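# Transfer iron pellets to tube, cap with disc

## Task

Empty every iron pellet out of the beaker into the clear tube, set the beaker upright on the bench again, and finish with the loose disc lying on top of the pellets, threaded onto both rods.

## Robot and tools

Robot: two arms, left_arm and right_arm, each a six-joint arm with a two-finger parallel gripper and a wrist camera (cam_left_wrist and cam_right_wrist, both 672x504). In the scene frame the origin sits at table height midway between the nominal bases, +z points up, +x points out over the table, and left_arm is on the +y side. Calibrated bases: left_arm at (-0.008, +0.324, +0.005) m, right_arm at (+0.019, -0.239, +0.001) m, each turned only slightly about z. Every hand pose, target and wrist-camera pose an arm reports or receives is in that arm's own base frame, not the scene frame. Fixed cameras and the table use the scene frame. A camera stand is fixed behind the arms.

Gripper axes: fingers extend along the gripper's +z and close along its y. end_effector_position is the point midway between the pads, roughly 1 cm in from the fingertips. Orientation is a quaternion written w first (qw, qx, qy, qz).

The row format, shared by all motion tools: 16 numbers, always including both arms. First left_arm: x, y, z (metres, absolute position in left_arm's base frame), qw, qx, qy, qz, opening; then the same eight for right_arm. Opening runs from -1 (closed) to +1 (fully open, 0.093 m). These are absolute targets, not offsets. An arm meant to stay put should receive its own unchanged pose and opening every time; a zero is a real command, not a placeholder. Resend the same quaternion to keep a gripper's orientation rather than copying the drifted reported value.

execute_actions(actions, cameras): actions is a list of actions; each action is a list of 1 to 15 rows, one row per 1/30 s control step, and a short action repeats its final row until 15 steps pass. An action is rejected for both arms if any target lies over 0.6 m from that gripper's current position along any gripper axis; a malformed action or a failing first action rejects the whole call. An empty actions list returns the state plus all camera images. cameras: list of names, ["all"], or []; unknown names invalidate the call.

move(target, speed, blend, opening_speed, grip_force, blocking, cameras): drives each gripper in a straight line from its Hand target to the given row, or through a list of up to 15 rows, all within 10 s. No 0.6 m check. speed is the path's top speed in m/s, 0.002 to 2.9 (default 0.25), rotation capped at twice that in rad/s; one value or one per target. blend (m) rounds corners in a list; 0 means stop at each target. opening_speed (0.2 or more, per second on the -1..+1 scale) ramps the opening. grip_force is per-pad force in newtons, 10 to 50, one number or one per arm; it persists, and lower forces close slowly. blocking=false returns after about 0.5 s while the move runs; a new move takes over from the running one. Paths ignore obstacles and the other arm; fast moves lag, overshoot and hit harder. Avoid paths passing near an arm's own base, which can flip its shoulder posture.

wait(seconds 0 to 10): arms keep their last command; a running move continues. stop(): brakes the current move, needing some distance. zoom_image(camera, region [x0, y0, x1, y1] in pixels, origin top-left, at most 504x504): enlarges part of the newest image from that camera. read_manual(section="licences"): licence text only. finished_scene(scene): ends the scene irreversibly; make no other call in that reply.

Results: hand pose per arm, Hand target (where the arm is now being sent, possibly short of what you asked, especially in orientation), Tool commands, grip_measured (gripper motor on the -1..+1 scale), Joint positions (last entry is the finger opening in metres), joint velocities (may be omitted when at rest), joint torques (include gravity; joints 1 to 3 wrap at ±28 N m), and for action calls some per-step positions. A move adds a move: line: done, off_target, moving, held or fault, plus limits such as paced (commanded pose clipped) or held (steps withheld). done means at rest within 10 mm and 2 degrees; neither done nor off_target says anything about contact. Orientation commands are clipped to 40 degrees from the current one each step, so large turns take several commands. Friction and gravity leave the hand low, short or tilted at long reach; check the reported pose after each move and correct it.

Gripping: pads meet near grip_measured -0.94, and each millimetre of object width adds about 0.0208. For a firm grip on a rigid object, command about 0.24 below its width reading; round or small items may need lower. Keep sending that value to hold; release with a value well above the width reading. Sending -1 always ends below -0.94, so it alone does not prove a hold. Readings may sit up to 0.02 high per gripper.



Avoid: anything leaving the table (fails the task), dropping or releasing moving parts, fast impacts on fixed or heavy things, squeezing or bumping the other arm or its fingers, strain on camera cables, and long holds at full stretch or against unreachable poses, which heat motors (MOTOR HOT at 75 °C, forced fold at 90 °C, collapse at 100 °C). Loose objects may occasionally get nudged by outside pushes.

Each tool is called after ">>>" as a command line: name --argument value for each argument, lists and objects as JSON in quotes; but a table of rows of numbers goes row by row, as --pt "numbers of a row", without its own name.

## Session

>>> execute_actions --actions '[]'

Scene clock: 0.00 s.
left_arm: end_effector_position=(+0.1846, -0.1050, +0.1424) grip_measured=+1.000 end_effector_quat_wxyz=(+0.546, -0.052, +0.834, -0.062) | right_arm: end_effector_position=(+0.1979, +0.1263, +0.1469) grip_measured=+1.000 end_effector_quat_wxyz=(+0.575, -0.077, +0.804, +0.134)
Joint positions: left_arm=[-1.271 0.61 0.378 -0.667 -1.041 -1.001 0.093] | right_arm=[1.024 0.319 0.198 -0.274 0.661 0.384 0.093]
Joint velocities: within noise
Joint torques (N m): no reading
Heat: left arm: 28 °C; right arm: 27 °C.
Hand target: left_arm +0.1850, -0.1061, +0.1459; +0.548, -0.055, +0.832, -0.065 | right_arm +0.1989, +0.1270, +0.1548; +0.580, -0.071, +0.799, +0.139
Tool commands: left_gripper/opening=+1.0 right_gripper/opening=+1.0

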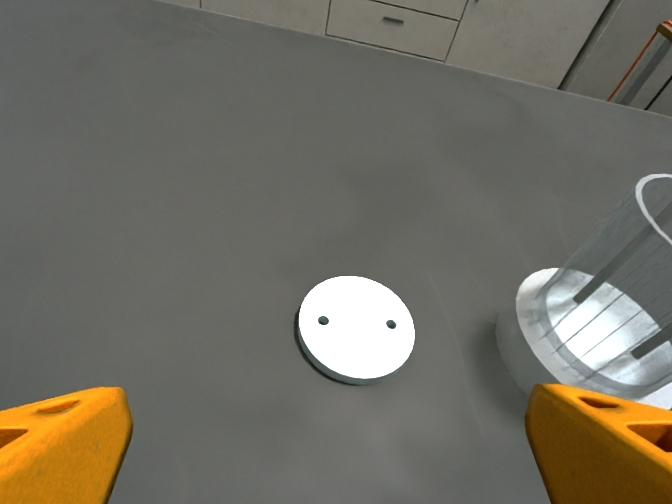

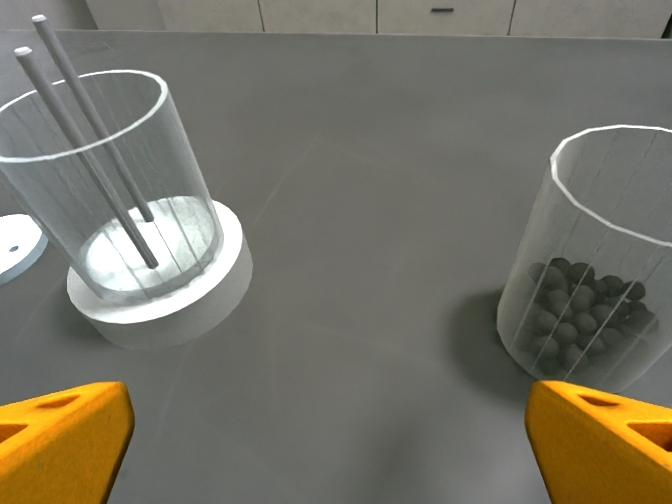

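>>> move --target '[0.26,-0.2,0.315,0.216,0,0.976,0,1,0.30,0.06,0.315,0.216,0,0.976,0,1]' --cameras '["all"]'

Scene clock: 49.73 s.
left_arm: end_effector_position=(+0.2598, -0.2009, +0.3133) grip_measured=+1.000 end_effector_quat_wxyz=(+0.252, +0.002, +0.967, -0.027) | right_arm: end_effector_position=(+0.3052, +0.0619, +0.3125) grip_measured=+1.000 end_effector_quat_wxyz=(+0.226, +0.004, +0.974, +0.000)
Joint positions: left_arm=[-0.823 1.611 2.012 -1.57 -0.327 -0.753 0.093] | right_arm=[0.262 1.523 1.937 -1.542 0.115 0.244 0.093]
Joint torques (N m): left_arm=[0.72 -4.16 7.9 1.03 -0.09 0.08] | right_arm=[-0.68 -4.3 7.76 0.8 0.01 -0.17]
Heat: left arm: 32 °C; right arm: 36 °C.
Hand target: left_arm +0.2600, -0.1999, +0.3145; +0.247, +0.006, +0.969, -0.027 | right_arm +0.3000, +0.0600, +0.3149; +0.217, +0.000, +0.976, +0.000
Off the commanded pose: left_arm 0.002 m, 5 deg | right_arm 0.006 m, 1 deg.
joint sent to its limit (left arm) — joint 4 (wrist pitch), lower limit. The joint targets are off in orientation, not in position.
joint sent to its limit (right arm) — joint 4 (wrist pitch), lower limit. The joint targets still meet the commanded pose.
move: off_target (left_arm)

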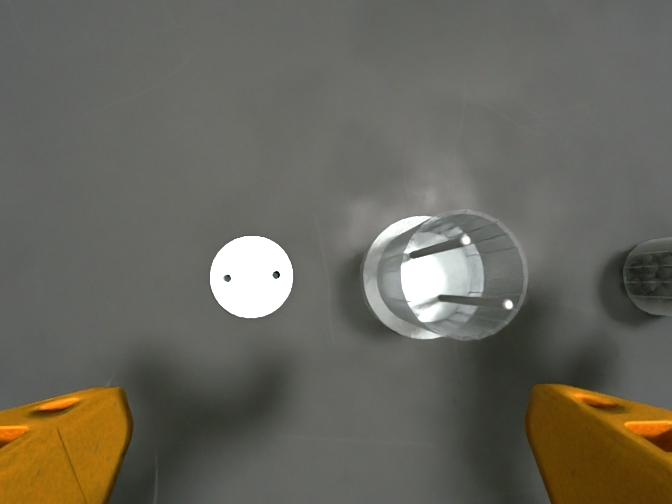

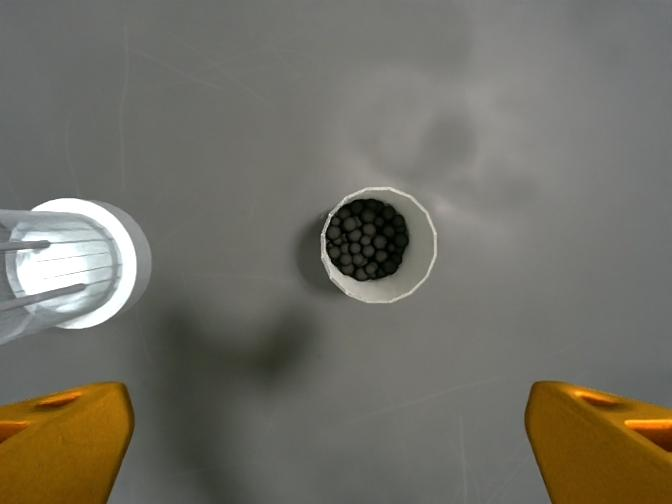

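>>> move --target '[0.26,0.05,0.30,0,0,1,0,1,0.27,0.25,0.315,0.226,0,0.974,0,1]' --cameras '["cam_right_wrist"]'

Scene clock: 113.50 s.
left_arm: end_effector_position=(+0.2623, +0.0507, +0.3008) grip_measured=+1.000 end_effector_quat_wxyz=(+0.196, -0.008, +0.980, +0.036) | right_arm: end_effector_position=(+0.2726, +0.2556, +0.3107) grip_measured=+1.000 end_effector_quat_wxyz=(+0.265, -0.015, +0.963, +0.044)
Joint positions: left_arm=[0.191 1.383 1.786 -1.573 0 0.175 0.093] | right_arm=[0.909 1.765 2.16 -1.543 0.352 0.801 0.093]
Joint torques (N m): left_arm=[-0.05 -2.85 6.3 1.07 0.07 0.09] | right_arm=[-0.2 -6.65 7.71 0.73 0.38 0.06]
Heat: left arm: 33 °C; right arm: 39 °C.
Hand target: left_arm +0.2602, +0.0500, +0.2994; +0.188, -0.001, +0.981, +0.035 | right_arm +0.2701, +0.2498, +0.3145; +0.264, -0.009, +0.964, +0.037
Off the commanded pose: left_arm 0.003 m, 23 deg | right_arm 0.008 m, 7 deg.
joint sent to its limit (left arm) — joint 4 (wrist pitch), lower limit. The joint targets are off in orientation, not in position.
joint sent to its limit (right arm) — joint 4 (wrist pitch), lower limit. The joint targets are off in orientation, not in position.
move: off_target (left_arm, right_arm)
Images, in order (width x height): cam_right_wrist 672x504.

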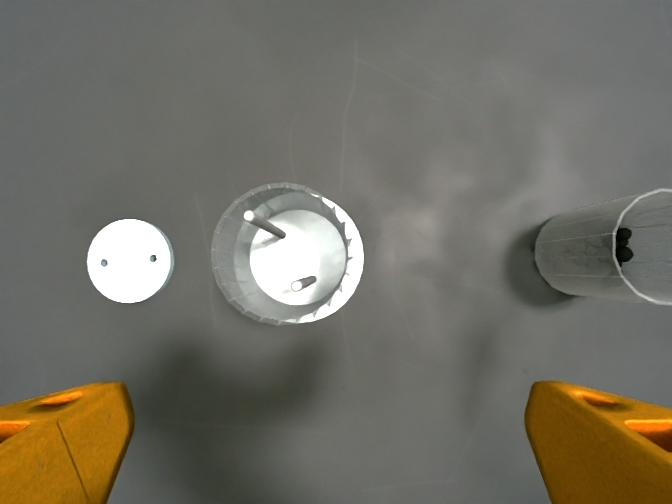

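>>> move --pt "0.26 0.05 0.28 0.196 0 0.98 0.035 1 0.2 0.05 0.25 0.5 0 0.866 0 1" --pt "0.26 0.05 0.28 0.196 0 0.98 0.035 1 0.21 0.01 0.075 0.7071 0 0.7071 0 1" --blend '[0.04,0]' --cameras '["cam_right_wrist"]'

Scene clock: 144.20 s.
left_arm: end_effector_position=(+0.2586, +0.0500, +0.2759) grip_measured=+1.000 end_effector_quat_wxyz=(+0.180, -0.005, +0.983, +0.034) | right_arm: end_effector_position=(+0.2025, +0.0253, +0.1184) grip_measured=+1.000 end_effector_quat_wxyz=(+0.581, +0.013, +0.813, -0.035)
Joint positions: left_arm=[0.191 1.345 1.652 -1.51 0 0.18 0.093] | right_arm=[0.71 -0.001 0.131 -0.583 0.734 0.27 0.093]
Joint torques (N m): left_arm=[0.24 -4.41 5.74 1.37 0.12 0.08] | right_arm=[-0.31 2.18 7.38 1.75 0.24 -0.07]
Heat: left arm: 34 °C; right arm: 39 °C.
Hand target: left_arm +0.2599, +0.0499, +0.2800; +0.196, +0.000, +0.980, +0.035 | right_arm +0.2023, +0.0247, +0.1207; +0.582, +0.015, +0.812, -0.035
Off the commanded pose: left_arm 0.004 m, 2 deg | right_arm 0.047 m, 19 deg.
ARM HIT: the right arm struck itself hard. It can cost score.
move: held (right_arm; a check stopped the path); path passed 1 of 2 targets; limits=held
pose unreachable (right arm): on one or more control steps of this call, first in action 0 (counted from 0), this arm could not follow its commanded pose, so it was not sent that pose on those steps. It may still have moved: this result reports where it is.
cause: moving toward the commanded pose would bring two parts of the arm too close to each other (its upper arm (the part past joint 2) and its wrist (the part past joint 5), with joints 3 (elbow) to 5 (wrist yaw) between them, 8 mm apart when it was first held).
Images, in order (width x height): cam_right_wrist 672x504.

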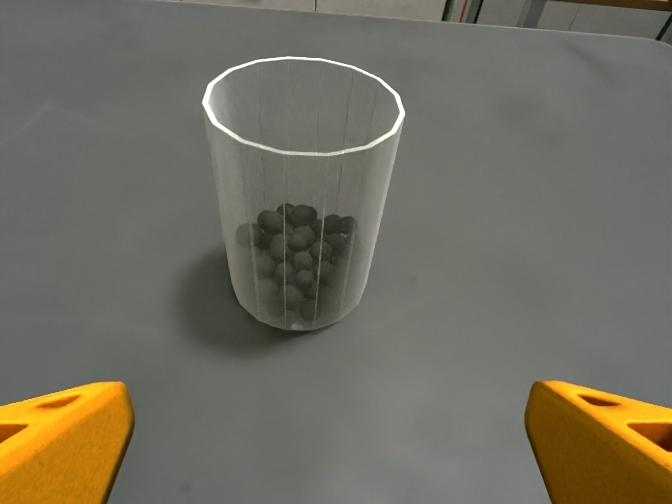

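>>> move --pt "0.26 0.05 0.28 0.196 0 0.98 0.035 1 0.25 0.015 0.21 0.537 0 0.843 0 1" --pt "0.26 0.05 0.28 0.196 0 0.98 0.035 1 0.325 0.013 0.175 0.537 0 0.843 0 1" --blend '[0.03,0]' --cameras '["cam_right_wrist"]'

Scene clock: 212.60 s.
left_arm: end_effector_position=(+0.2586, +0.0500, +0.2759) grip_measured=+1.000 end_effector_quat_wxyz=(+0.180, -0.005, +0.983, +0.034) | right_arm: end_effector_position=(+0.3196, +0.0132, +0.1656) grip_measured=+1.000 end_effector_quat_wxyz=(+0.524, +0.003, +0.852, -0.001)
Joint positions: left_arm=[0.191 1.345 1.652 -1.51 0 0.18 0.093] | right_arm=[0.083 0.899 0.479 -0.049 0.079 0.042 0.093]
Joint torques (N m): left_arm=[0.24 -4.41 5.74 1.37 0.12 0.08] | right_arm=[-0.79 -1.02 8.4 2.12 -0.1 -0.16]
Heat: left arm: 33 °C; right arm: 40 °C.
Hand target: left_arm +0.2599, +0.0499, +0.2800; +0.196, +0.000, +0.980, +0.035 | right_arm +0.3245, +0.0130, +0.1751; +0.537, +0.000, +0.843, +0.000
Off the commanded pose: left_arm 0.004 m, 2 deg | right_arm 0.011 m, 2 deg.
move: off_target (right_arm)
Images, in order (width x height): cam_right_wrist 672x504.

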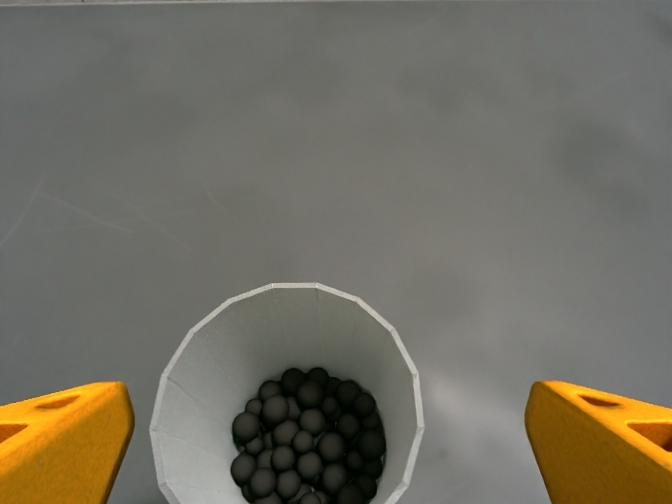

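>>> move --pt "0.26 0.05 0.28 0.196 0 0.98 0.035 1 0.331 0.0255 0.175 0.545 0 0.838 0 1" --pt "0.26 0.05 0.28 0.196 0 0.98 0.035 1 0.331 0.0255 0.137 0.545 0 0.838 0 1" --cameras '["cam_right_wrist"]'

Scene clock: 227.67 s.
left_arm: end_effector_position=(+0.2586, +0.0500, +0.2759) grip_measured=+1.000 end_effector_quat_wxyz=(+0.180, -0.005, +0.983, +0.034) | right_arm: end_effector_position=(+0.3271, +0.0236, +0.1314) grip_measured=+1.000 end_effector_quat_wxyz=(+0.535, -0.005, +0.845, -0.004)
Joint positions: left_arm=[0.191 1.345 1.652 -1.51 0 0.18 0.093] | right_arm=[0.136 1.006 0.353 0.206 0.124 0.045 0.093]
Joint torques (N m): left_arm=[0.27 -4.41 5.74 1.37 0.12 0.08] | right_arm=[0.46 -1.29 7.31 2.22 0.11 0.08]
Heat: left arm: 33 °C; right arm: 42 °C.
Hand target: left_arm +0.2599, +0.0499, +0.2800; +0.196, +0.000, +0.980, +0.035 | right_arm +0.3308, +0.0255, +0.1372; +0.545, +0.000, +0.838, +0.000
Off the commanded pose: left_arm 0.004 m, 2 deg | right_arm 0.007 m, 2 deg.
move: done
Images, in order (width x height): cam_right_wrist 672x504.

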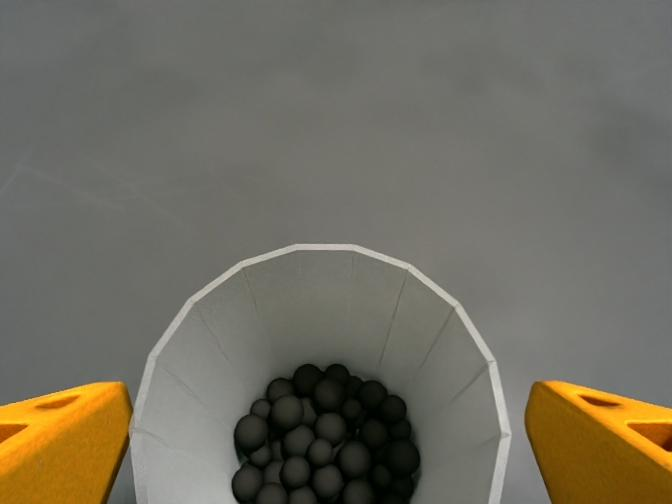

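>>> move --pt "0.26 0.05 0.28 0.196 0 0.98 0.035 1 0.331 0.0283 0.135 0.545 0.004 0.838 0 1" --pt "0.26 0.05 0.28 0.196 0 0.98 0.035 1 0.331 0.0283 0.08 0.545 0.004 0.838 0 1" --speed 0.12 --cameras '["cam_right_wrist"]'

Scene clock: 235.43 s.
left_arm: end_effector_position=(+0.2586, +0.0500, +0.2759) grip_measured=+1.000 end_effector_quat_wxyz=(+0.180, -0.005, +0.983, +0.034) | right_arm: end_effector_position=(+0.3288, +0.0264, +0.0760) grip_measured=+1.000 end_effector_quat_wxyz=(+0.535, -0.001, +0.845, -0.005)
Joint positions: left_arm=[0.191 1.345 1.652 -1.51 0 0.18 0.093] | right_arm=[0.155 1.268 0.2 0.621 0.148 0.059 0.093]
Joint torques (N m): left_arm=[0.24 -4.4 5.75 1.37 0.12 0.08] | right_arm=[0.46 -2.18 5.35 2.22 0.11 0.08]
Heat: left arm: 34 °C; right arm: 43 °C.
Hand target: left_arm +0.2599, +0.0499, +0.2800; +0.196, +0.000, +0.980, +0.035 | right_arm +0.3309, +0.0283, +0.0800; +0.545, +0.004, +0.839, +0.000
Off the commanded pose: left_arm 0.004 m, 2 deg | right_arm 0.005 m, 2 deg.
move: done
Images, in order (width x height): cam_right_wrist 672x504.

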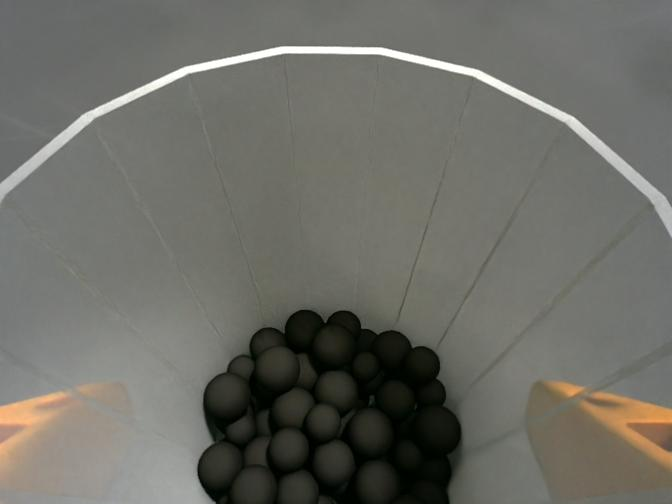

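>>> move --target '[0.26,0.05,0.28,0.196,0,0.98,0.035,1,0.331,0.0283,0.08,0.545,0.004,0.838,0,0.4]' --opening_speed 0.5

>>> move --target '[0.26,0.05,0.28,0.196,0,0.98,0.035,1,0.331,0.0283,0.25,0.545,0.004,0.838,0,0.4]' --cameras '["all"]'

Scene clock: 243.43 s.
left_arm: end_effector_position=(+0.2586, +0.0500, +0.2759) grip_measured=+1.000 end_effector_quat_wxyz=(+0.180, -0.005, +0.983, +0.034) | right_arm: end_effector_position=(+0.3289, +0.0263, +0.0762) grip_measured=+0.550 end_effector_quat_wxyz=(+0.536, -0.001, +0.844, -0.005)
Joint positions: left_arm=[0.191 1.345 1.652 -1.51 0 0.18 0.093] | right_arm=[0.155 1.268 0.2 0.621 0.148 0.059 0.072]
Joint torques (N m): left_arm=[0.24 -4.4 5.75 1.37 0.12 0.08] | right_arm=[0.46 -2.15 5.34 2.24 0.1 0.08]
Heat: left arm: 34 °C; right arm: 43 °C.
Hand target: left_arm +0.2599, +0.0499, +0.2800; +0.196, +0.000, +0.980, +0.035 | right_arm +0.3309, +0.0283, +0.0800; +0.545, +0.004, +0.839, +0.000
Off the commanded pose: left_arm 0.004 m, 2 deg | right_arm 0.005 m, 2 deg.
move: done

Scene clock: 245.07 s.
left_arm: end_effector_position=(+0.2586, +0.0500, +0.2759) grip_measured=+1.000 end_effector_quat_wxyz=(+0.180, -0.005, +0.983, +0.034) | right_arm: end_effector_position=(+0.3216, +0.0252, +0.2177) grip_measured=+0.536 end_effector_quat_wxyz=(+0.503, -0.004, +0.864, -0.010)
Joint positions: left_arm=[0.191 1.345 1.652 -1.51 0 0.18 0.093] | right_arm=[0.155 0.926 0.739 -0.335 0.148 0.059 0.071]
Joint torques (N m): left_arm=[0.24 -4.41 5.75 1.37 0.12 0.08] | right_arm=[0.44 -2.84 10.78 2.36 0.1 0.08]
Heat: left arm: 34 °C; right arm: 43 °C.
Hand target: left_arm +0.2599, +0.0499, +0.2800; +0.196, +0.000, +0.980, +0.035 | right_arm +0.3287, +0.0280, +0.2500; +0.545, +0.004, +0.838, +0.000
Off the commanded pose: left_arm 0.004 m, 2 deg | right_arm 0.034 m, 6 deg.
move: off_target (right_arm)

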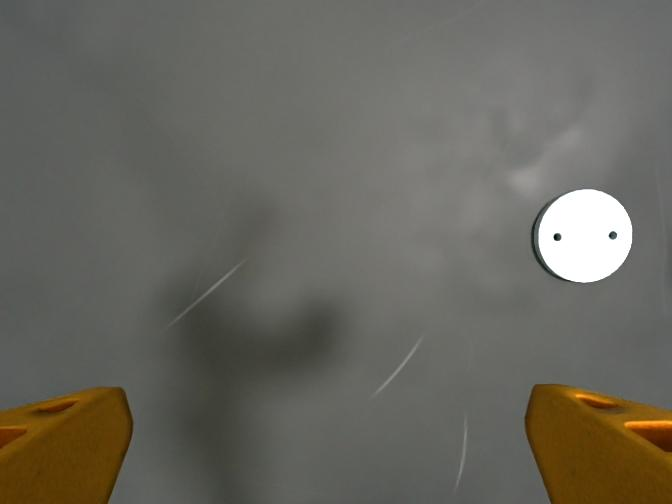

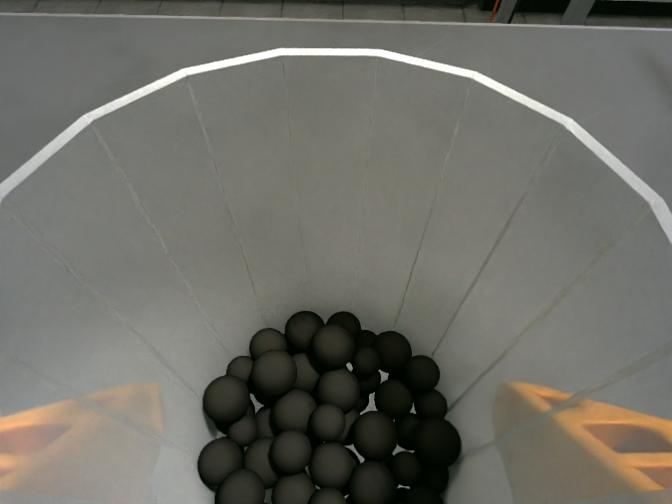

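>>> move --target '[0.26,0.05,0.28,0.196,0,0.98,0.035,1,0.375,0.17,0.24,0.508,-0.274,0.797,0.175,0.25]' --cameras '["cam_right_wrist"]'

Scene clock: 257.70 s.
left_arm: end_effector_position=(+0.2586, +0.0500, +0.2759) grip_measured=+1.000 end_effector_quat_wxyz=(+0.180, -0.005, +0.983, +0.034) | right_arm: end_effector_position=(+0.3601, +0.1593, +0.2032) grip_measured=+0.535 end_effector_quat_wxyz=(+0.459, -0.261, +0.833, +0.168)
Joint positions: left_arm=[0.191 1.345 1.652 -1.51 0 0.18 0.093] | right_arm=[0.284 1.282 0.904 -0.204 -0.314 -0.153 0.071]
Joint torques (N m): left_arm=[0.23 -4.4 5.75 1.37 0.12 0.08] | right_arm=[0.31 -4.56 11.66 2.46 -0.34 -0.17]
Heat: left arm: 34 °C; right arm: 47 °C.
Hand target: left_arm +0.2599, +0.0499, +0.2800; +0.196, +0.000, +0.980, +0.035 | right_arm +0.3713, +0.1684, +0.2404; +0.508, -0.274, +0.798, +0.174
Off the commanded pose: left_arm 0.004 m, 2 deg | right_arm 0.041 m, 7 deg.
move: off_target (right_arm)
Images, in order (width x height): cam_right_wrist 672x504.

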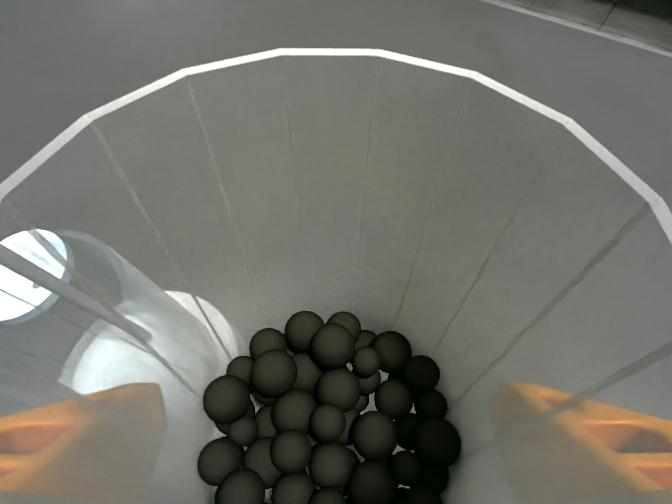

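>>> move --pt "0.26 0.05 0.28 0.196 0 0.98 0.035 1 0.385 0.195 0.245 0.574 -0.448 0.669 -0.144 0.25" --pt "0.26 0.05 0.28 0.196 0 0.98 0.035 1 0.37 0.228 0.225 0.577 -0.4916 0.603 -0.247 0.25" --blend '[0.02,0]' --cameras '["cam_right_wrist"]'

Scene clock: 270.20 s.
left_arm: end_effector_position=(+0.2586, +0.0500, +0.2759) grip_measured=+1.000 end_effector_quat_wxyz=(+0.180, -0.005, +0.983, +0.034) | right_arm: end_effector_position=(+0.3654, +0.2247, +0.2064) grip_measured=+0.535 end_effector_quat_wxyz=(+0.549, -0.511, +0.617, -0.239)
Joint positions: left_arm=[0.191 1.345 1.652 -1.51 0 0.18 0.093] | right_arm=[0.707 1.392 0.76 0.319 0.407 -0.975 0.071]
Joint torques (N m): left_arm=[0.24 -4.4 5.75 1.37 0.12 0.08] | right_arm=[0.27 -5.18 7.57 2.61 0.27 -0.15]
Heat: left arm: 34 °C; right arm: 49 °C.
Hand target: left_arm +0.2599, +0.0499, +0.2800; +0.196, +0.000, +0.980, +0.035 | right_arm +0.3691, +0.2274, +0.2251; +0.576, -0.492, +0.604, -0.247
Off the commanded pose: left_arm 0.004 m, 2 deg | right_arm 0.019 m, 4 deg.
move: off_target (right_arm)
Images, in order (width x height): cam_right_wrist 672x504.

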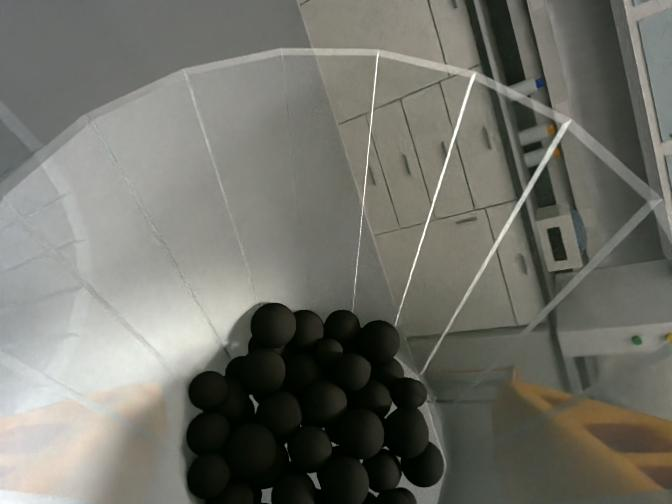

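>>> move --target '[0.26,0.05,0.28,0.196,0,0.98,0.035,1,0.357,0.233,0.22,0.567,-0.533,0.509,-0.365,0.25]' --speed 0.1 --cameras '["cam_right_wrist"]'

Scene clock: 282.20 s.
left_arm: end_effector_position=(+0.2586, +0.0500, +0.2759) grip_measured=+1.000 end_effector_quat_wxyz=(+0.180, -0.005, +0.983, +0.034) | right_arm: end_effector_position=(+0.3554, +0.2352, +0.2170) grip_measured=+0.535 end_effector_quat_wxyz=(+0.567, -0.540, +0.513, -0.352)
Joint positions: left_arm=[0.191 1.345 1.652 -1.51 0 0.18 0.093] | right_arm=[0.784 1.432 0.651 0.654 0.524 -1.302 0.071]
Joint torques (N m): left_arm=[0.24 -4.4 5.75 1.37 0.12 0.08] | right_arm=[-0.05 -4.33 6.41 2.25 0.31 -0.25]
Heat: left arm: 34 °C; right arm: 51 °C.
Hand target: left_arm +0.2599, +0.0499, +0.2800; +0.196, +0.000, +0.980, +0.035 | right_arm +0.3569, +0.2330, +0.2200; +0.567, -0.534, +0.510, -0.365
Off the commanded pose: left_arm 0.004 m, 2 deg | right_arm 0.004 m, 2 deg.
move: done
Images, in order (width x height): cam_right_wrist 672x504.

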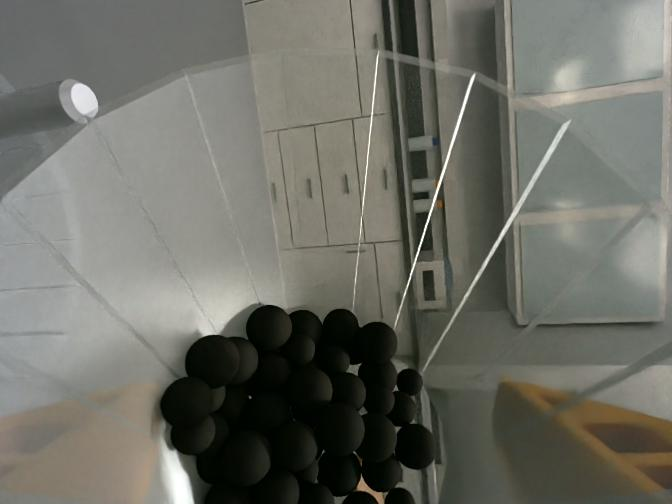

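>>> move --target '[0.26,0.05,0.28,0.196,0,0.98,0.035,1,0.347,0.245,0.24,0.536,-0.565,0.379,-0.499,0.25]' --speed 0.08 --cameras '["cam_right_wrist"]'

Scene clock: 312.10 s.
left_arm: end_effector_position=(+0.2586, +0.0500, +0.2759) grip_measured=+1.000 end_effector_quat_wxyz=(+0.180, -0.005, +0.983, +0.034) | right_arm: end_effector_position=(+0.3480, +0.2441, +0.2338) grip_measured=+0.535 end_effector_quat_wxyz=(-0.529, +0.575, -0.383, +0.493)
Joint positions: left_arm=[0.191 1.345 1.652 -1.51 0 0.18 0.093] | right_arm=[0.839 1.506 0.605 0.956 0.606 -1.764 0.071]
Joint torques (N m): left_arm=[0.25 -4.4 5.72 1.37 0.12 0.08] | right_arm=[0.35 -4.93 6.17 2.27 0.06 -0.18]
Heat: left arm: 35 °C; right arm: 52 °C.
Hand target: left_arm +0.2599, +0.0499, +0.2800; +0.196, +0.000, +0.980, +0.035 | right_arm +0.3469, +0.2449, +0.2400; -0.536, +0.566, -0.380, +0.499
Off the commanded pose: left_arm 0.004 m, 2 deg | right_arm 0.006 m, 2 deg.
move: done
Images, in order (width x height): cam_right_wrist 672x504.

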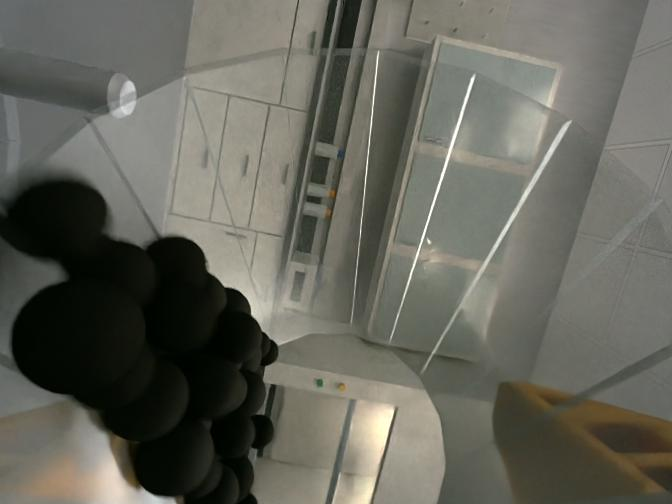

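>>> wait --seconds 0.3 --cameras '["cam_right_wrist"]'

Scene clock: 319.67 s.
left_arm: end_effector_position=(+0.2586, +0.0500, +0.2759) grip_measured=+1.000 end_effector_quat_wxyz=(+0.180, -0.005, +0.983, +0.034) | right_arm: end_effector_position=(+0.3480, +0.2441, +0.2345) grip_measured=+0.535 end_effector_quat_wxyz=(-0.529, +0.575, -0.382, +0.494)
Joint positions: left_arm=[0.191 1.345 1.652 -1.51 0 0.18 0.093] | right_arm=[0.839 1.506 0.605 0.959 0.606 -1.769 0.071]
Joint torques (N m): left_arm=[0.25 -4.41 5.74 1.37 0.12 0.08] | right_arm=[0.35 -4.92 6.17 2.25 0.08 -0.12]
Heat: left arm: 35 °C; right arm: 51 °C.
Hand target: left_arm +0.2599, +0.0499, +0.2800; +0.196, +0.000, +0.980, +0.035 | right_arm +0.3469, +0.2449, +0.2400; -0.536, +0.566, -0.380, +0.499
Tool commands: left_gripper/opening=+1.0 right_gripper/opening=+0.25
Off the commanded pose: left_arm 0.004 m, 2 deg | right_arm 0.006 m, 2 deg.
wait: 0.30 s; at rest from the start
Images, in order (width x height): cam_right_wrist 672x504.

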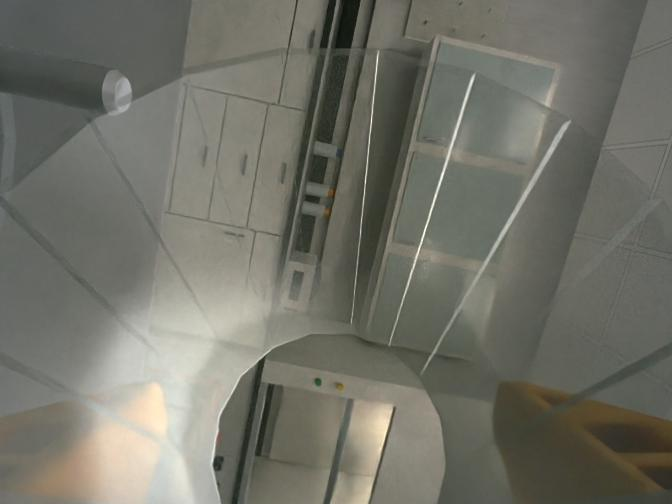

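>>> move --pt "0.26 0.05 0.28 0.196 0 0.98 0.035 1 0.37 0.228 0.25 0.577 -0.4916 0.603 -0.247 0.25" --pt "0.26 0.05 0.28 0.196 0 0.98 0.035 1 0.39 0.15 0.26 0.508 -0.274 0.797 0.175 0.25" --pt "0.26 0.05 0.28 0.196 0 0.98 0.035 1 0.335 0.03 0.14 0.545 0.004 0.838 0 0.25" --blend '[0.03,0.03,0]' --speed 0.3

>>> move --target '[0.26,0.0,0.22,0.15,0,0.988,0,1,0.331,0.0283,0.085,0.545,0.004,0.838,0,0.25]' --speed 0.12 --cameras '["all"]'

Scene clock: 340.33 s.
left_arm: end_effector_position=(+0.2586, +0.0500, +0.2759) grip_measured=+1.000 end_effector_quat_wxyz=(+0.180, -0.005, +0.983, +0.034) | right_arm: end_effector_position=(+0.3301, +0.0317, +0.1268) grip_measured=+0.534 end_effector_quat_wxyz=(+0.523, -0.008, +0.852, -0.004)
Joint positions: left_arm=[0.191 1.345 1.652 -1.51 0 0.18 0.093] | right_arm=[0.172 1.045 0.376 0.193 0.15 0.061 0.071]
Joint torques (N m): left_arm=[0.24 -4.41 5.75 1.37 0.12 0.08] | right_arm=[-0.5 -3.21 7.16 2.27 0.16 0.1]
Heat: left arm: 35 °C; right arm: 51 °C.
Hand target: left_arm +0.2599, +0.0499, +0.2800; +0.196, +0.000, +0.980, +0.035 | right_arm +0.3346, +0.0300, +0.1401; +0.545, +0.004, +0.838, +0.000
Off the commanded pose: left_arm 0.004 m, 2 deg | right_arm 0.014 m, 3 deg.
move: off_target (right_arm)

Scene clock: 341.77 s.
left_arm: end_effector_position=(+0.2578, +0.0024, +0.2157) grip_measured=+1.000 end_effector_quat_wxyz=(+0.132, +0.002, +0.991, +0.002) | right_arm: end_effector_position=(+0.3270, +0.0300, +0.0781) grip_measured=+0.534 end_effector_quat_wxyz=(+0.530, -0.006, +0.848, -0.003)
Joint positions: left_arm=[0.009 1.323 1.406 -1.389 0 0.014 0.093] | right_arm=[0.169 1.236 0.212 0.565 0.151 0.061 0.071]
Joint torques (N m): left_arm=[-0.9 -4.71 6.28 1.17 0.04 -0.24] | right_arm=[-0.76 -2.22 5.6 2.32 0.08 0.06]
Heat: left arm: 35 °C; right arm: 51 °C.
Hand target: left_arm +0.2600, +0.0000, +0.2200; +0.150, +0.000, +0.989, +0.000 | right_arm +0.3308, +0.0283, +0.0852; +0.545, +0.004, +0.839, +0.000
Off the commanded pose: left_arm 0.005 m, 2 deg | right_arm 0.008 m, 2 deg.
move: done

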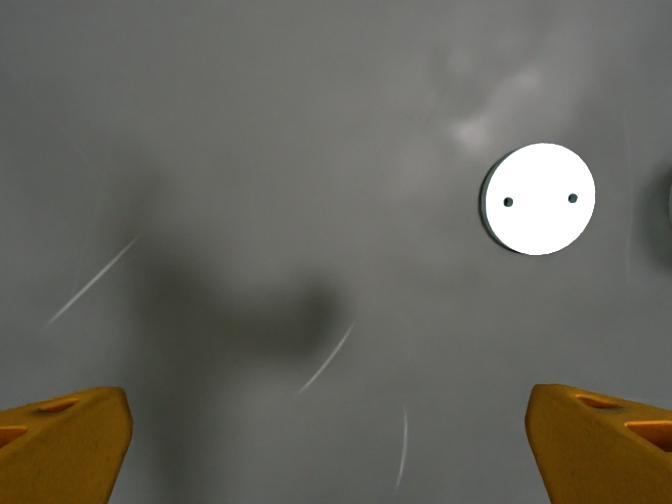

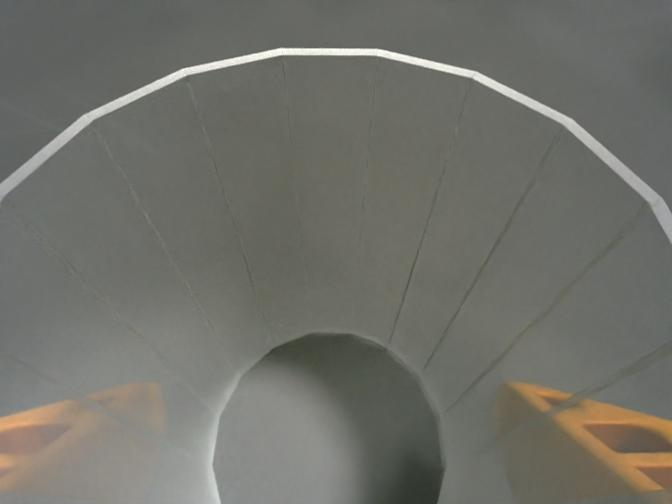

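>>> move --target '[0.26,0.0,0.22,0.15,0,0.988,0,1,0.332,0.0275,0.0815,0.54,0.002,0.842,0,0.25]' --speed 0.03

>>> move --target '[0.26,0.0,0.22,0.15,0,0.988,0,1,0.332,0.0275,0.0815,0.54,0.002,0.842,0,1]' --opening_speed 0.7

>>> move --target '[0.30,-0.136,0.16,0.05,0,0.999,0,1,0.332,0.0275,0.2,0.54,0.002,0.842,0,1]' --cameras '["all"]'

Scene clock: 349.93 s.
left_arm: end_effector_position=(+0.2578, +0.0024, +0.2157) grip_measured=+1.000 end_effector_quat_wxyz=(+0.132, +0.002, +0.991, +0.002) | right_arm: end_effector_position=(+0.3283, +0.0280, +0.0766) grip_measured=+0.534 end_effector_quat_wxyz=(+0.530, -0.003, +0.848, -0.005)
Joint positions: left_arm=[0.009 1.323 1.406 -1.389 0 0.014 0.093] | right_arm=[0.162 1.252 0.212 0.581 0.151 0.061 0.071]
Joint torques (N m): left_arm=[-0.9 -4.71 6.28 1.16 0.04 -0.23] | right_arm=[-0.84 -2 5.93 2.21 -0.04 0.01]
Heat: left arm: 34 °C; right arm: 53 °C.
Hand target: left_arm +0.2599, +0.0000, +0.2200; +0.150, +0.000, +0.989, +0.000 | right_arm +0.3319, +0.0275, +0.0816; +0.540, +0.002, +0.842, +0.000
Off the commanded pose: left_arm 0.005 m, 2 deg | right_arm 0.006 m, 2 deg.
move: done

Scene clock: 351.23 s.
left_arm: end_effector_position=(+0.2578, +0.0024, +0.2157) grip_measured=+1.000 end_effector_quat_wxyz=(+0.132, +0.002, +0.991, +0.002) | right_arm: end_effector_position=(+0.3283, +0.0280, +0.0766) grip_measured=+1.000 end_effector_quat_wxyz=(+0.530, -0.003, +0.848, -0.005)
Joint positions: left_arm=[0.009 1.323 1.406 -1.389 0 0.014 0.093] | right_arm=[0.162 1.252 0.212 0.581 0.151 0.061 0.093]
Joint torques (N m): left_arm=[-0.91 -4.71 6.26 1.16 0.05 -0.23] | right_arm=[-0.84 -2.1 5.93 2.2 -0.04 0.01]
Heat: left arm: 34 °C; right arm: 53 °C.
Hand target: left_arm +0.2599, +0.0000, +0.2200; +0.150, +0.000, +0.989, +0.000 | right_arm +0.3319, +0.0275, +0.0816; +0.540, +0.002, +0.842, +0.000
Off the commanded pose: left_arm 0.005 m, 2 deg | right_arm 0.006 m, 2 deg.
move: done

Scene clock: 352.77 s.
left_arm: end_effector_position=(+0.2938, -0.1343, +0.1551) grip_measured=+1.000 end_effector_quat_wxyz=(+0.038, +0.005, +0.999, -0.001) | right_arm: end_effector_position=(+0.3276, +0.0279, +0.1841) grip_measured=+1.000 end_effector_quat_wxyz=(+0.524, -0.004, +0.852, -0.006)
Joint positions: left_arm=[-0.444 1.704 1.55 -1.347 -0.029 -0.432 0.093] | right_arm=[0.162 0.936 0.567 -0.103 0.151 0.061 0.093]
Joint torques (N m): left_arm=[-0.4 -5.78 8.84 0.55 -0.17 -0.24] | right_arm=[-0.84 -2.28 9.89 1.99 -0.04 0.01]
Heat: left arm: 34 °C; right arm: 52 °C.
Hand target: left_arm +0.2999, -0.1360, +0.1600; +0.050, +0.000, +0.999, +0.000 | right_arm +0.3316, +0.0275, +0.2000; +0.540, +0.002, +0.842, +0.000
Off the commanded pose: left_arm 0.008 m, 2 deg | right_arm 0.016 m, 2 deg.
move: off_target (right_arm)

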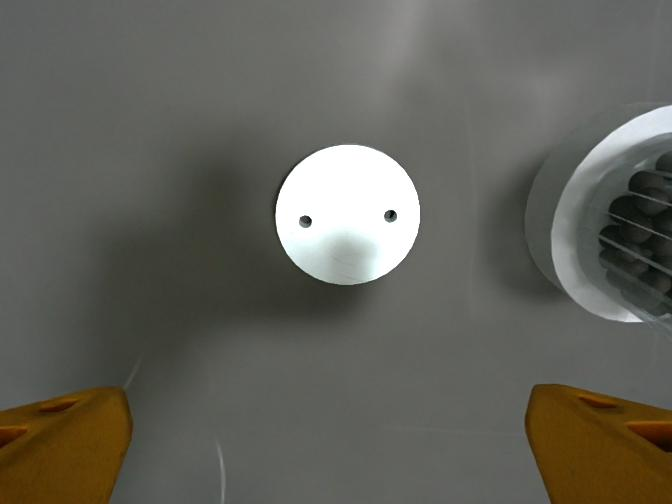

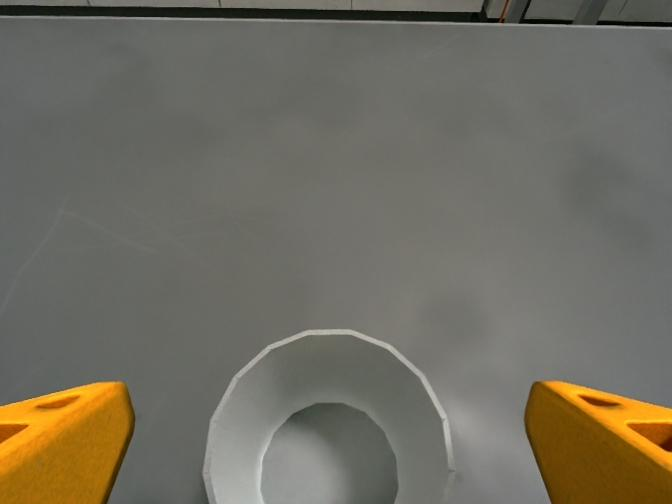

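>>> move --pt "0.307 -0.1435 0.10 0.012 -0.003 1 0 1 0.332 0.0275 0.2 0.54 0.002 0.842 0 1" --pt "0.307 -0.1435 0.035 0.012 -0.003 1 0 1 0.25 -0.03 0.22 0.54 0.002 0.842 0 1" --blend '[0.02,0]' --speed 0.15 --cameras '["cam_left_wrist"]'

Scene clock: 377.57 s.
left_arm: end_effector_position=(+0.3049, -0.1409, +0.0392) grip_measured=+1.000 end_effector_quat_wxyz=(+0.011, +0.005, +1.000, +0.007) | right_arm: end_effector_position=(+0.2486, -0.0300, +0.2086) grip_measured=+1.000 end_effector_quat_wxyz=(+0.530, +0.009, +0.848, +0.002)
Joint positions: left_arm=[-0.444 1.859 1.274 -0.972 -0.022 -0.435 0.093] | right_arm=[-0.289 0.534 0.567 -0.504 -0.253 -0.111 0.093]
Joint torques (N m): left_arm=[0.1 -6.3 6 0.6 0.13 -0.23] | right_arm=[-0.79 1.01 9.42 1.93 -0.23 -0.19]
Heat: left arm: 37 °C; right arm: 50 °C.
Hand target: left_arm +0.3069, -0.1434, +0.0351; +0.012, -0.003, +1.000, +0.000 | right_arm +0.2498, -0.0300, +0.2200; +0.540, +0.002, +0.842, +0.000
Off the commanded pose: left_arm 0.005 m, 1 deg | right_arm 0.012 m, 2 deg.
move: off_target (right_arm)
Images, in order (width x height): cam_left_wrist 672x504.

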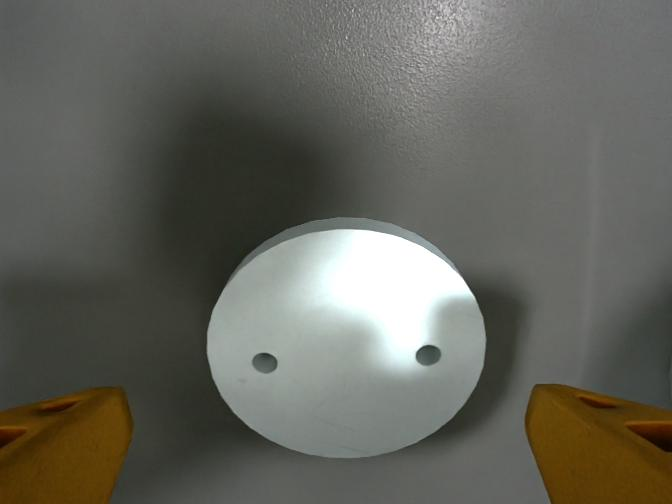

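>>> move --target '[0.305,-0.148,0.014,0.012,-0.003,1,0,1,0.25,-0.03,0.22,0.54,0.002,0.842,0,1]' --speed 0.05 --cameras '["cam_left_wrist"]'

Scene clock: 388.30 s.
left_arm: end_effector_position=(+0.3049, -0.1427, +0.0190) grip_measured=+1.000 end_effector_quat_wxyz=(+0.012, +0.000, +1.000, +0.006) | right_arm: end_effector_position=(+0.2486, -0.0299, +0.2084) grip_measured=+1.000 end_effector_quat_wxyz=(+0.530, +0.009, +0.848, +0.003)
Joint positions: left_arm=[-0.449 1.888 1.227 -0.893 -0.022 -0.449 0.093] | right_arm=[-0.289 0.534 0.567 -0.504 -0.254 -0.112 0.093]
Joint torques (N m): left_arm=[-0.85 -6.23 5.75 0.61 0.12 -0.23] | right_arm=[-0.8 1.01 9.42 1.93 -0.22 -0.18]
Heat: left arm: 37 °C; right arm: 49 °C.
Hand target: left_arm +0.3049, -0.1478, +0.0141; +0.012, -0.003, +1.000, +0.000 | right_arm +0.2498, -0.0300, +0.2200; +0.540, +0.002, +0.842, +0.000
Off the commanded pose: left_arm 0.007 m, 1 deg | right_arm 0.012 m, 2 deg.
move: off_target (right_arm)
Images, in order (width x height): cam_left_wrist 672x504.

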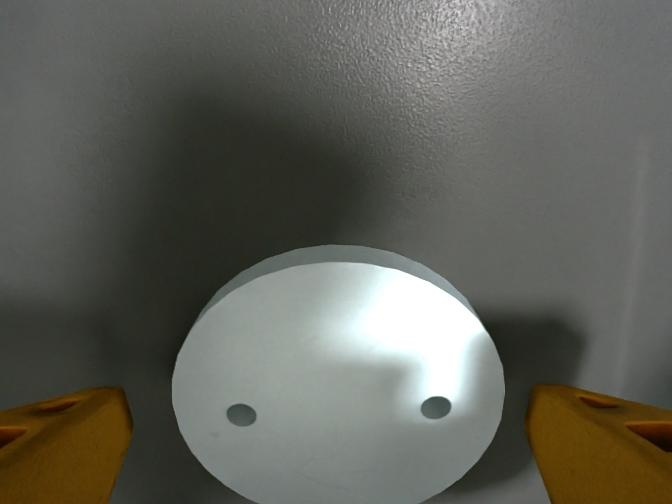

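>>> move --target '[0.305,-0.1485,0.002,0.006,-0.003,1,0,1,0.25,-0.03,0.22,0.54,0.002,0.842,0,1]' --speed 0.04 --cameras '["cam_left_wrist"]'

Scene clock: 396.77 s.
left_arm: end_effector_position=(+0.3044, -0.1440, +0.0100) grip_measured=+1.000 end_effector_quat_wxyz=(+0.006, +0.000, +1.000, +0.005) | right_arm: end_effector_position=(+0.2486, -0.0299, +0.2084) grip_measured=+1.000 end_effector_quat_wxyz=(+0.530, +0.009, +0.848, +0.003)
Joint positions: left_arm=[-0.449 1.91 1.219 -0.872 -0.014 -0.449 0.093] | right_arm=[-0.289 0.534 0.567 -0.504 -0.254 -0.112 0.093]
Joint torques (N m): left_arm=[-0.72 -5.82 5.39 0.68 0.1 -0.22] | right_arm=[-0.79 0.99 9.42 1.93 -0.23 -0.18]
Heat: left arm: 36 °C; right arm: 49 °C.
Hand target: left_arm +0.3049, -0.1483, +0.0023; +0.006, -0.003, +1.000, +0.000 | right_arm +0.2498, -0.0300, +0.2200; +0.540, +0.002, +0.842, +0.000
Off the commanded pose: left_arm 0.009 m, 1 deg | right_arm 0.012 m, 2 deg.
move: off_target (right_arm)
Images, in order (width x height): cam_left_wrist 672x504.

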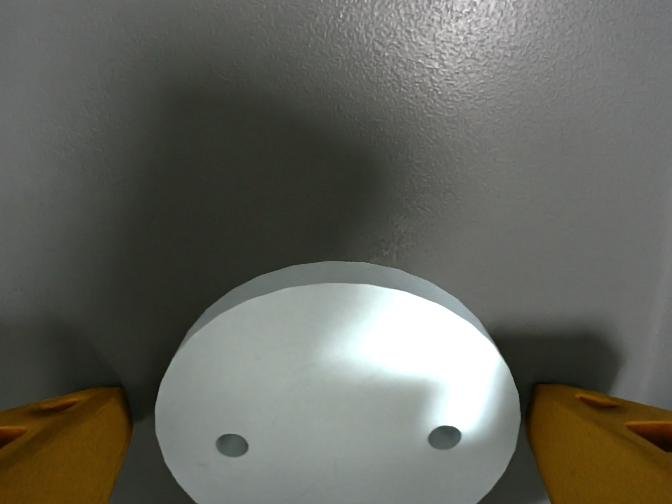

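>>> move --target '[0.307,-0.1495,0.000,0.006,-0.003,1,0,0.3,0.25,-0.03,0.22,0.54,0.002,0.842,0,1]' --opening_speed 0.5 --speed 0.04

>>> move --target '[0.307,-0.14,0.2,0.05,-0.003,0.999,0,0.3,0.25,-0.03,0.22,0.54,0.002,0.842,0,1]' --cameras '["cam_left_wrist"]'

Scene clock: 406.60 s.
left_arm: end_effector_position=(+0.3058, -0.1457, +0.0091) grip_measured=+0.525 end_effector_quat_wxyz=(+0.008, +0.000, +1.000, +0.001) | right_arm: end_effector_position=(+0.2486, -0.0299, +0.2084) grip_measured=+1.000 end_effector_quat_wxyz=(+0.530, +0.009, +0.848, +0.003)
Joint positions: left_arm=[-0.449 1.913 1.219 -0.862 -0.008 -0.449 0.07] | right_arm=[-0.289 0.534 0.567 -0.504 -0.254 -0.112 0.093]
Joint torques (N m): left_arm=[-0.73 -5.3 5.94 0.65 0.04 -0.22] | right_arm=[-0.79 0.99 9.42 1.93 -0.23 -0.18]
Heat: left arm: 36 °C; right arm: 50 °C.
Hand target: left_arm +0.3068, -0.1493, +0.0002; +0.006, -0.003, +1.000, +0.000 | right_arm +0.2498, -0.0300, +0.2200; +0.540, +0.002, +0.842, +0.000
Off the commanded pose: left_arm 0.010 m, 0 deg | right_arm 0.012 m, 2 deg.
move: off_target (right_arm)

Scene clock: 408.30 s.
left_arm: end_effector_position=(+0.3069, -0.1424, +0.1933) grip_measured=+0.512 end_effector_quat_wxyz=(+0.043, -0.001, +0.999, -0.005) | right_arm: end_effector_position=(+0.2486, -0.0299, +0.2084) grip_measured=+1.000 end_effector_quat_wxyz=(+0.530, +0.009, +0.848, +0.003)
Joint positions: left_arm=[-0.449 1.778 1.79 -1.501 -0.029 -0.449 0.07] | right_arm=[-0.289 0.534 0.567 -0.504 -0.254 -0.112 0.093]
Joint torques (N m): left_arm=[-0.16 -7.02 8.29 0.38 -0.18 -0.12] | right_arm=[-0.8 0.99 9.43 1.93 -0.23 -0.18]
Heat: left arm: 36 °C; right arm: 50 °C.
Hand target: left_arm +0.3070, -0.1400, +0.1999; +0.050, -0.003, +0.999, +0.000 | right_arm +0.2498, -0.0300, +0.2200; +0.540, +0.002, +0.842, +0.000
Off the commanded pose: left_arm 0.007 m, 1 deg | right_arm 0.012 m, 2 deg.
move: off_target (right_arm)
Images, in order (width x height): cam_left_wrist 672x504.

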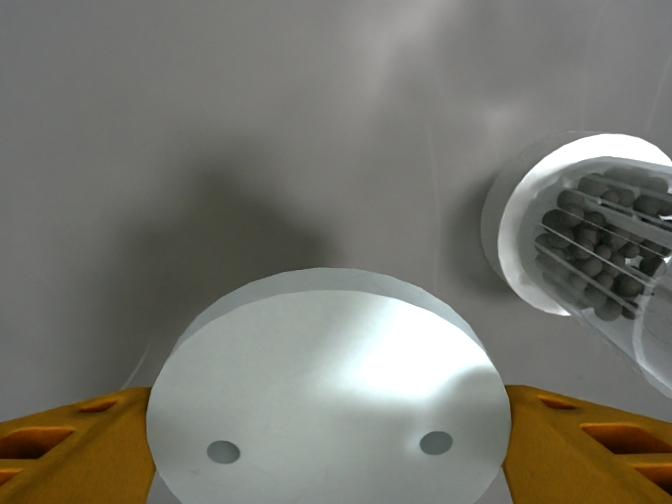

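>>> move --target '[0.298,-0.302,0.215,0,0.4825,0.876,0,0.3,0.19,0.135,0.18,0.516,-0.359,0.736,0.251,1]' --cameras '["all"]'

Scene clock: 433.83 s.
left_arm: end_effector_position=(+0.2993, -0.2978, +0.2132) grip_measured=+0.512 end_effector_quat_wxyz=(+0.093, +0.472, +0.877, -0.022) | right_arm: end_effector_position=(+0.1898, +0.1317, +0.1788) grip_measured=+1.000 end_effector_quat_wxyz=(+0.513, -0.348, +0.744, +0.247)
Joint positions: left_arm=[-0.787 2.074 2.27 -1.575 -0.011 0.201 0.07] | right_arm=[0.104 0.416 0.385 -0.456 -0.721 -0.324 0.093]
Joint torques (N m): left_arm=[-0.54 -7.68 8.61 0.65 0.16 0.09] | right_arm=[0.44 2.15 6.8 1.98 -0.4 -0.19]
Heat: left arm: 38 °C; right arm: 51 °C.
Hand target: left_arm +0.2977, -0.3017, +0.2145; +0.092, +0.480, +0.872, -0.027 | right_arm +0.1898, +0.1349, +0.1801; +0.516, -0.359, +0.736, +0.251
Off the commanded pose: left_arm 0.005 m, 11 deg | right_arm 0.004 m, 2 deg.
joint sent to its limit (left arm) — joint 4 (wrist pitch), lower limit. The joint targets are off in orientation, not in position.
move: off_target (left_arm)

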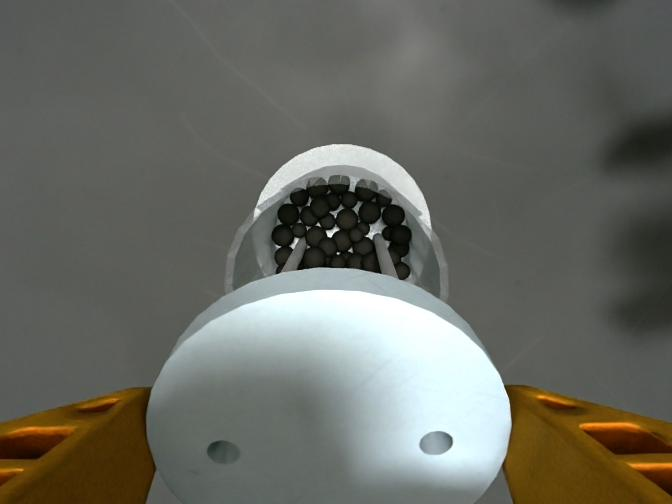

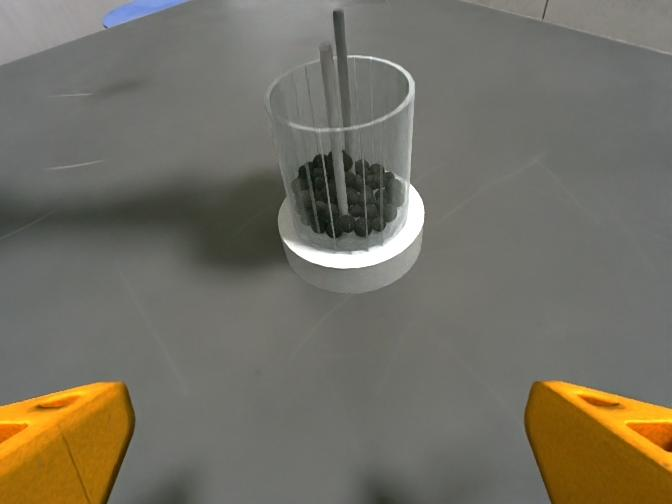

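>>> move --target '[0.298,-0.304,0.185,0.004,0.4825,0.876,0.007,0.3,0.185,0.13,0.19,0.607,-0.323,0.663,0.296,1]' --speed 0.1 --cameras '["all"]'

Scene clock: 448.37 s.
left_arm: end_effector_position=(+0.3010, -0.3033, +0.1899) grip_measured=+0.512 end_effector_quat_wxyz=(+0.066, +0.476, +0.877, -0.014) | right_arm: end_effector_position=(+0.1856, +0.1293, +0.1858) grip_measured=+1.000 end_effector_quat_wxyz=(+0.600, -0.319, +0.672, +0.294)
Joint positions: left_arm=[-0.794 2.132 2.27 -1.575 -0.011 0.201 0.07] | right_arm=[-0.022 0.201 0.162 -0.137 -0.913 -0.127 0.093]
Joint torques (N m): left_arm=[-0.85 -8.12 6.48 0.53 -0.02 -0.01] | right_arm=[-0.61 1.51 6.8 2.05 -0.29 0.01]
Heat: left arm: 39 °C; right arm: 50 °C.
Hand target: left_arm +0.2978, -0.3037, +0.1846; +0.055, +0.482, +0.874, -0.008 | right_arm +0.1848, +0.1299, +0.1900; +0.607, -0.323, +0.663, +0.296
Off the commanded pose: left_arm 0.006 m, 8 deg | right_arm 0.004 m, 1 deg.
joint sent to its limit (left arm) — joint 4 (wrist pitch), lower limit. The joint targets are off in orientation, not in position.
move: off_target (left_arm)

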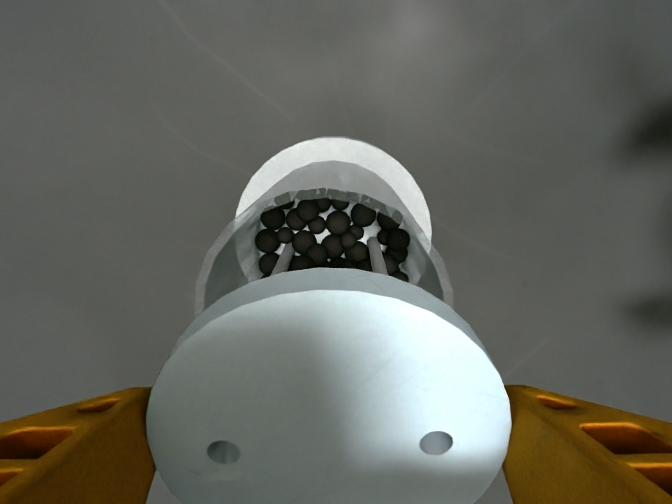

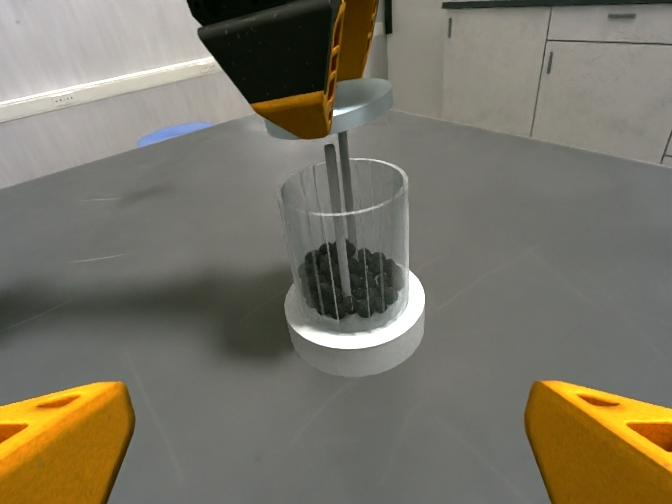

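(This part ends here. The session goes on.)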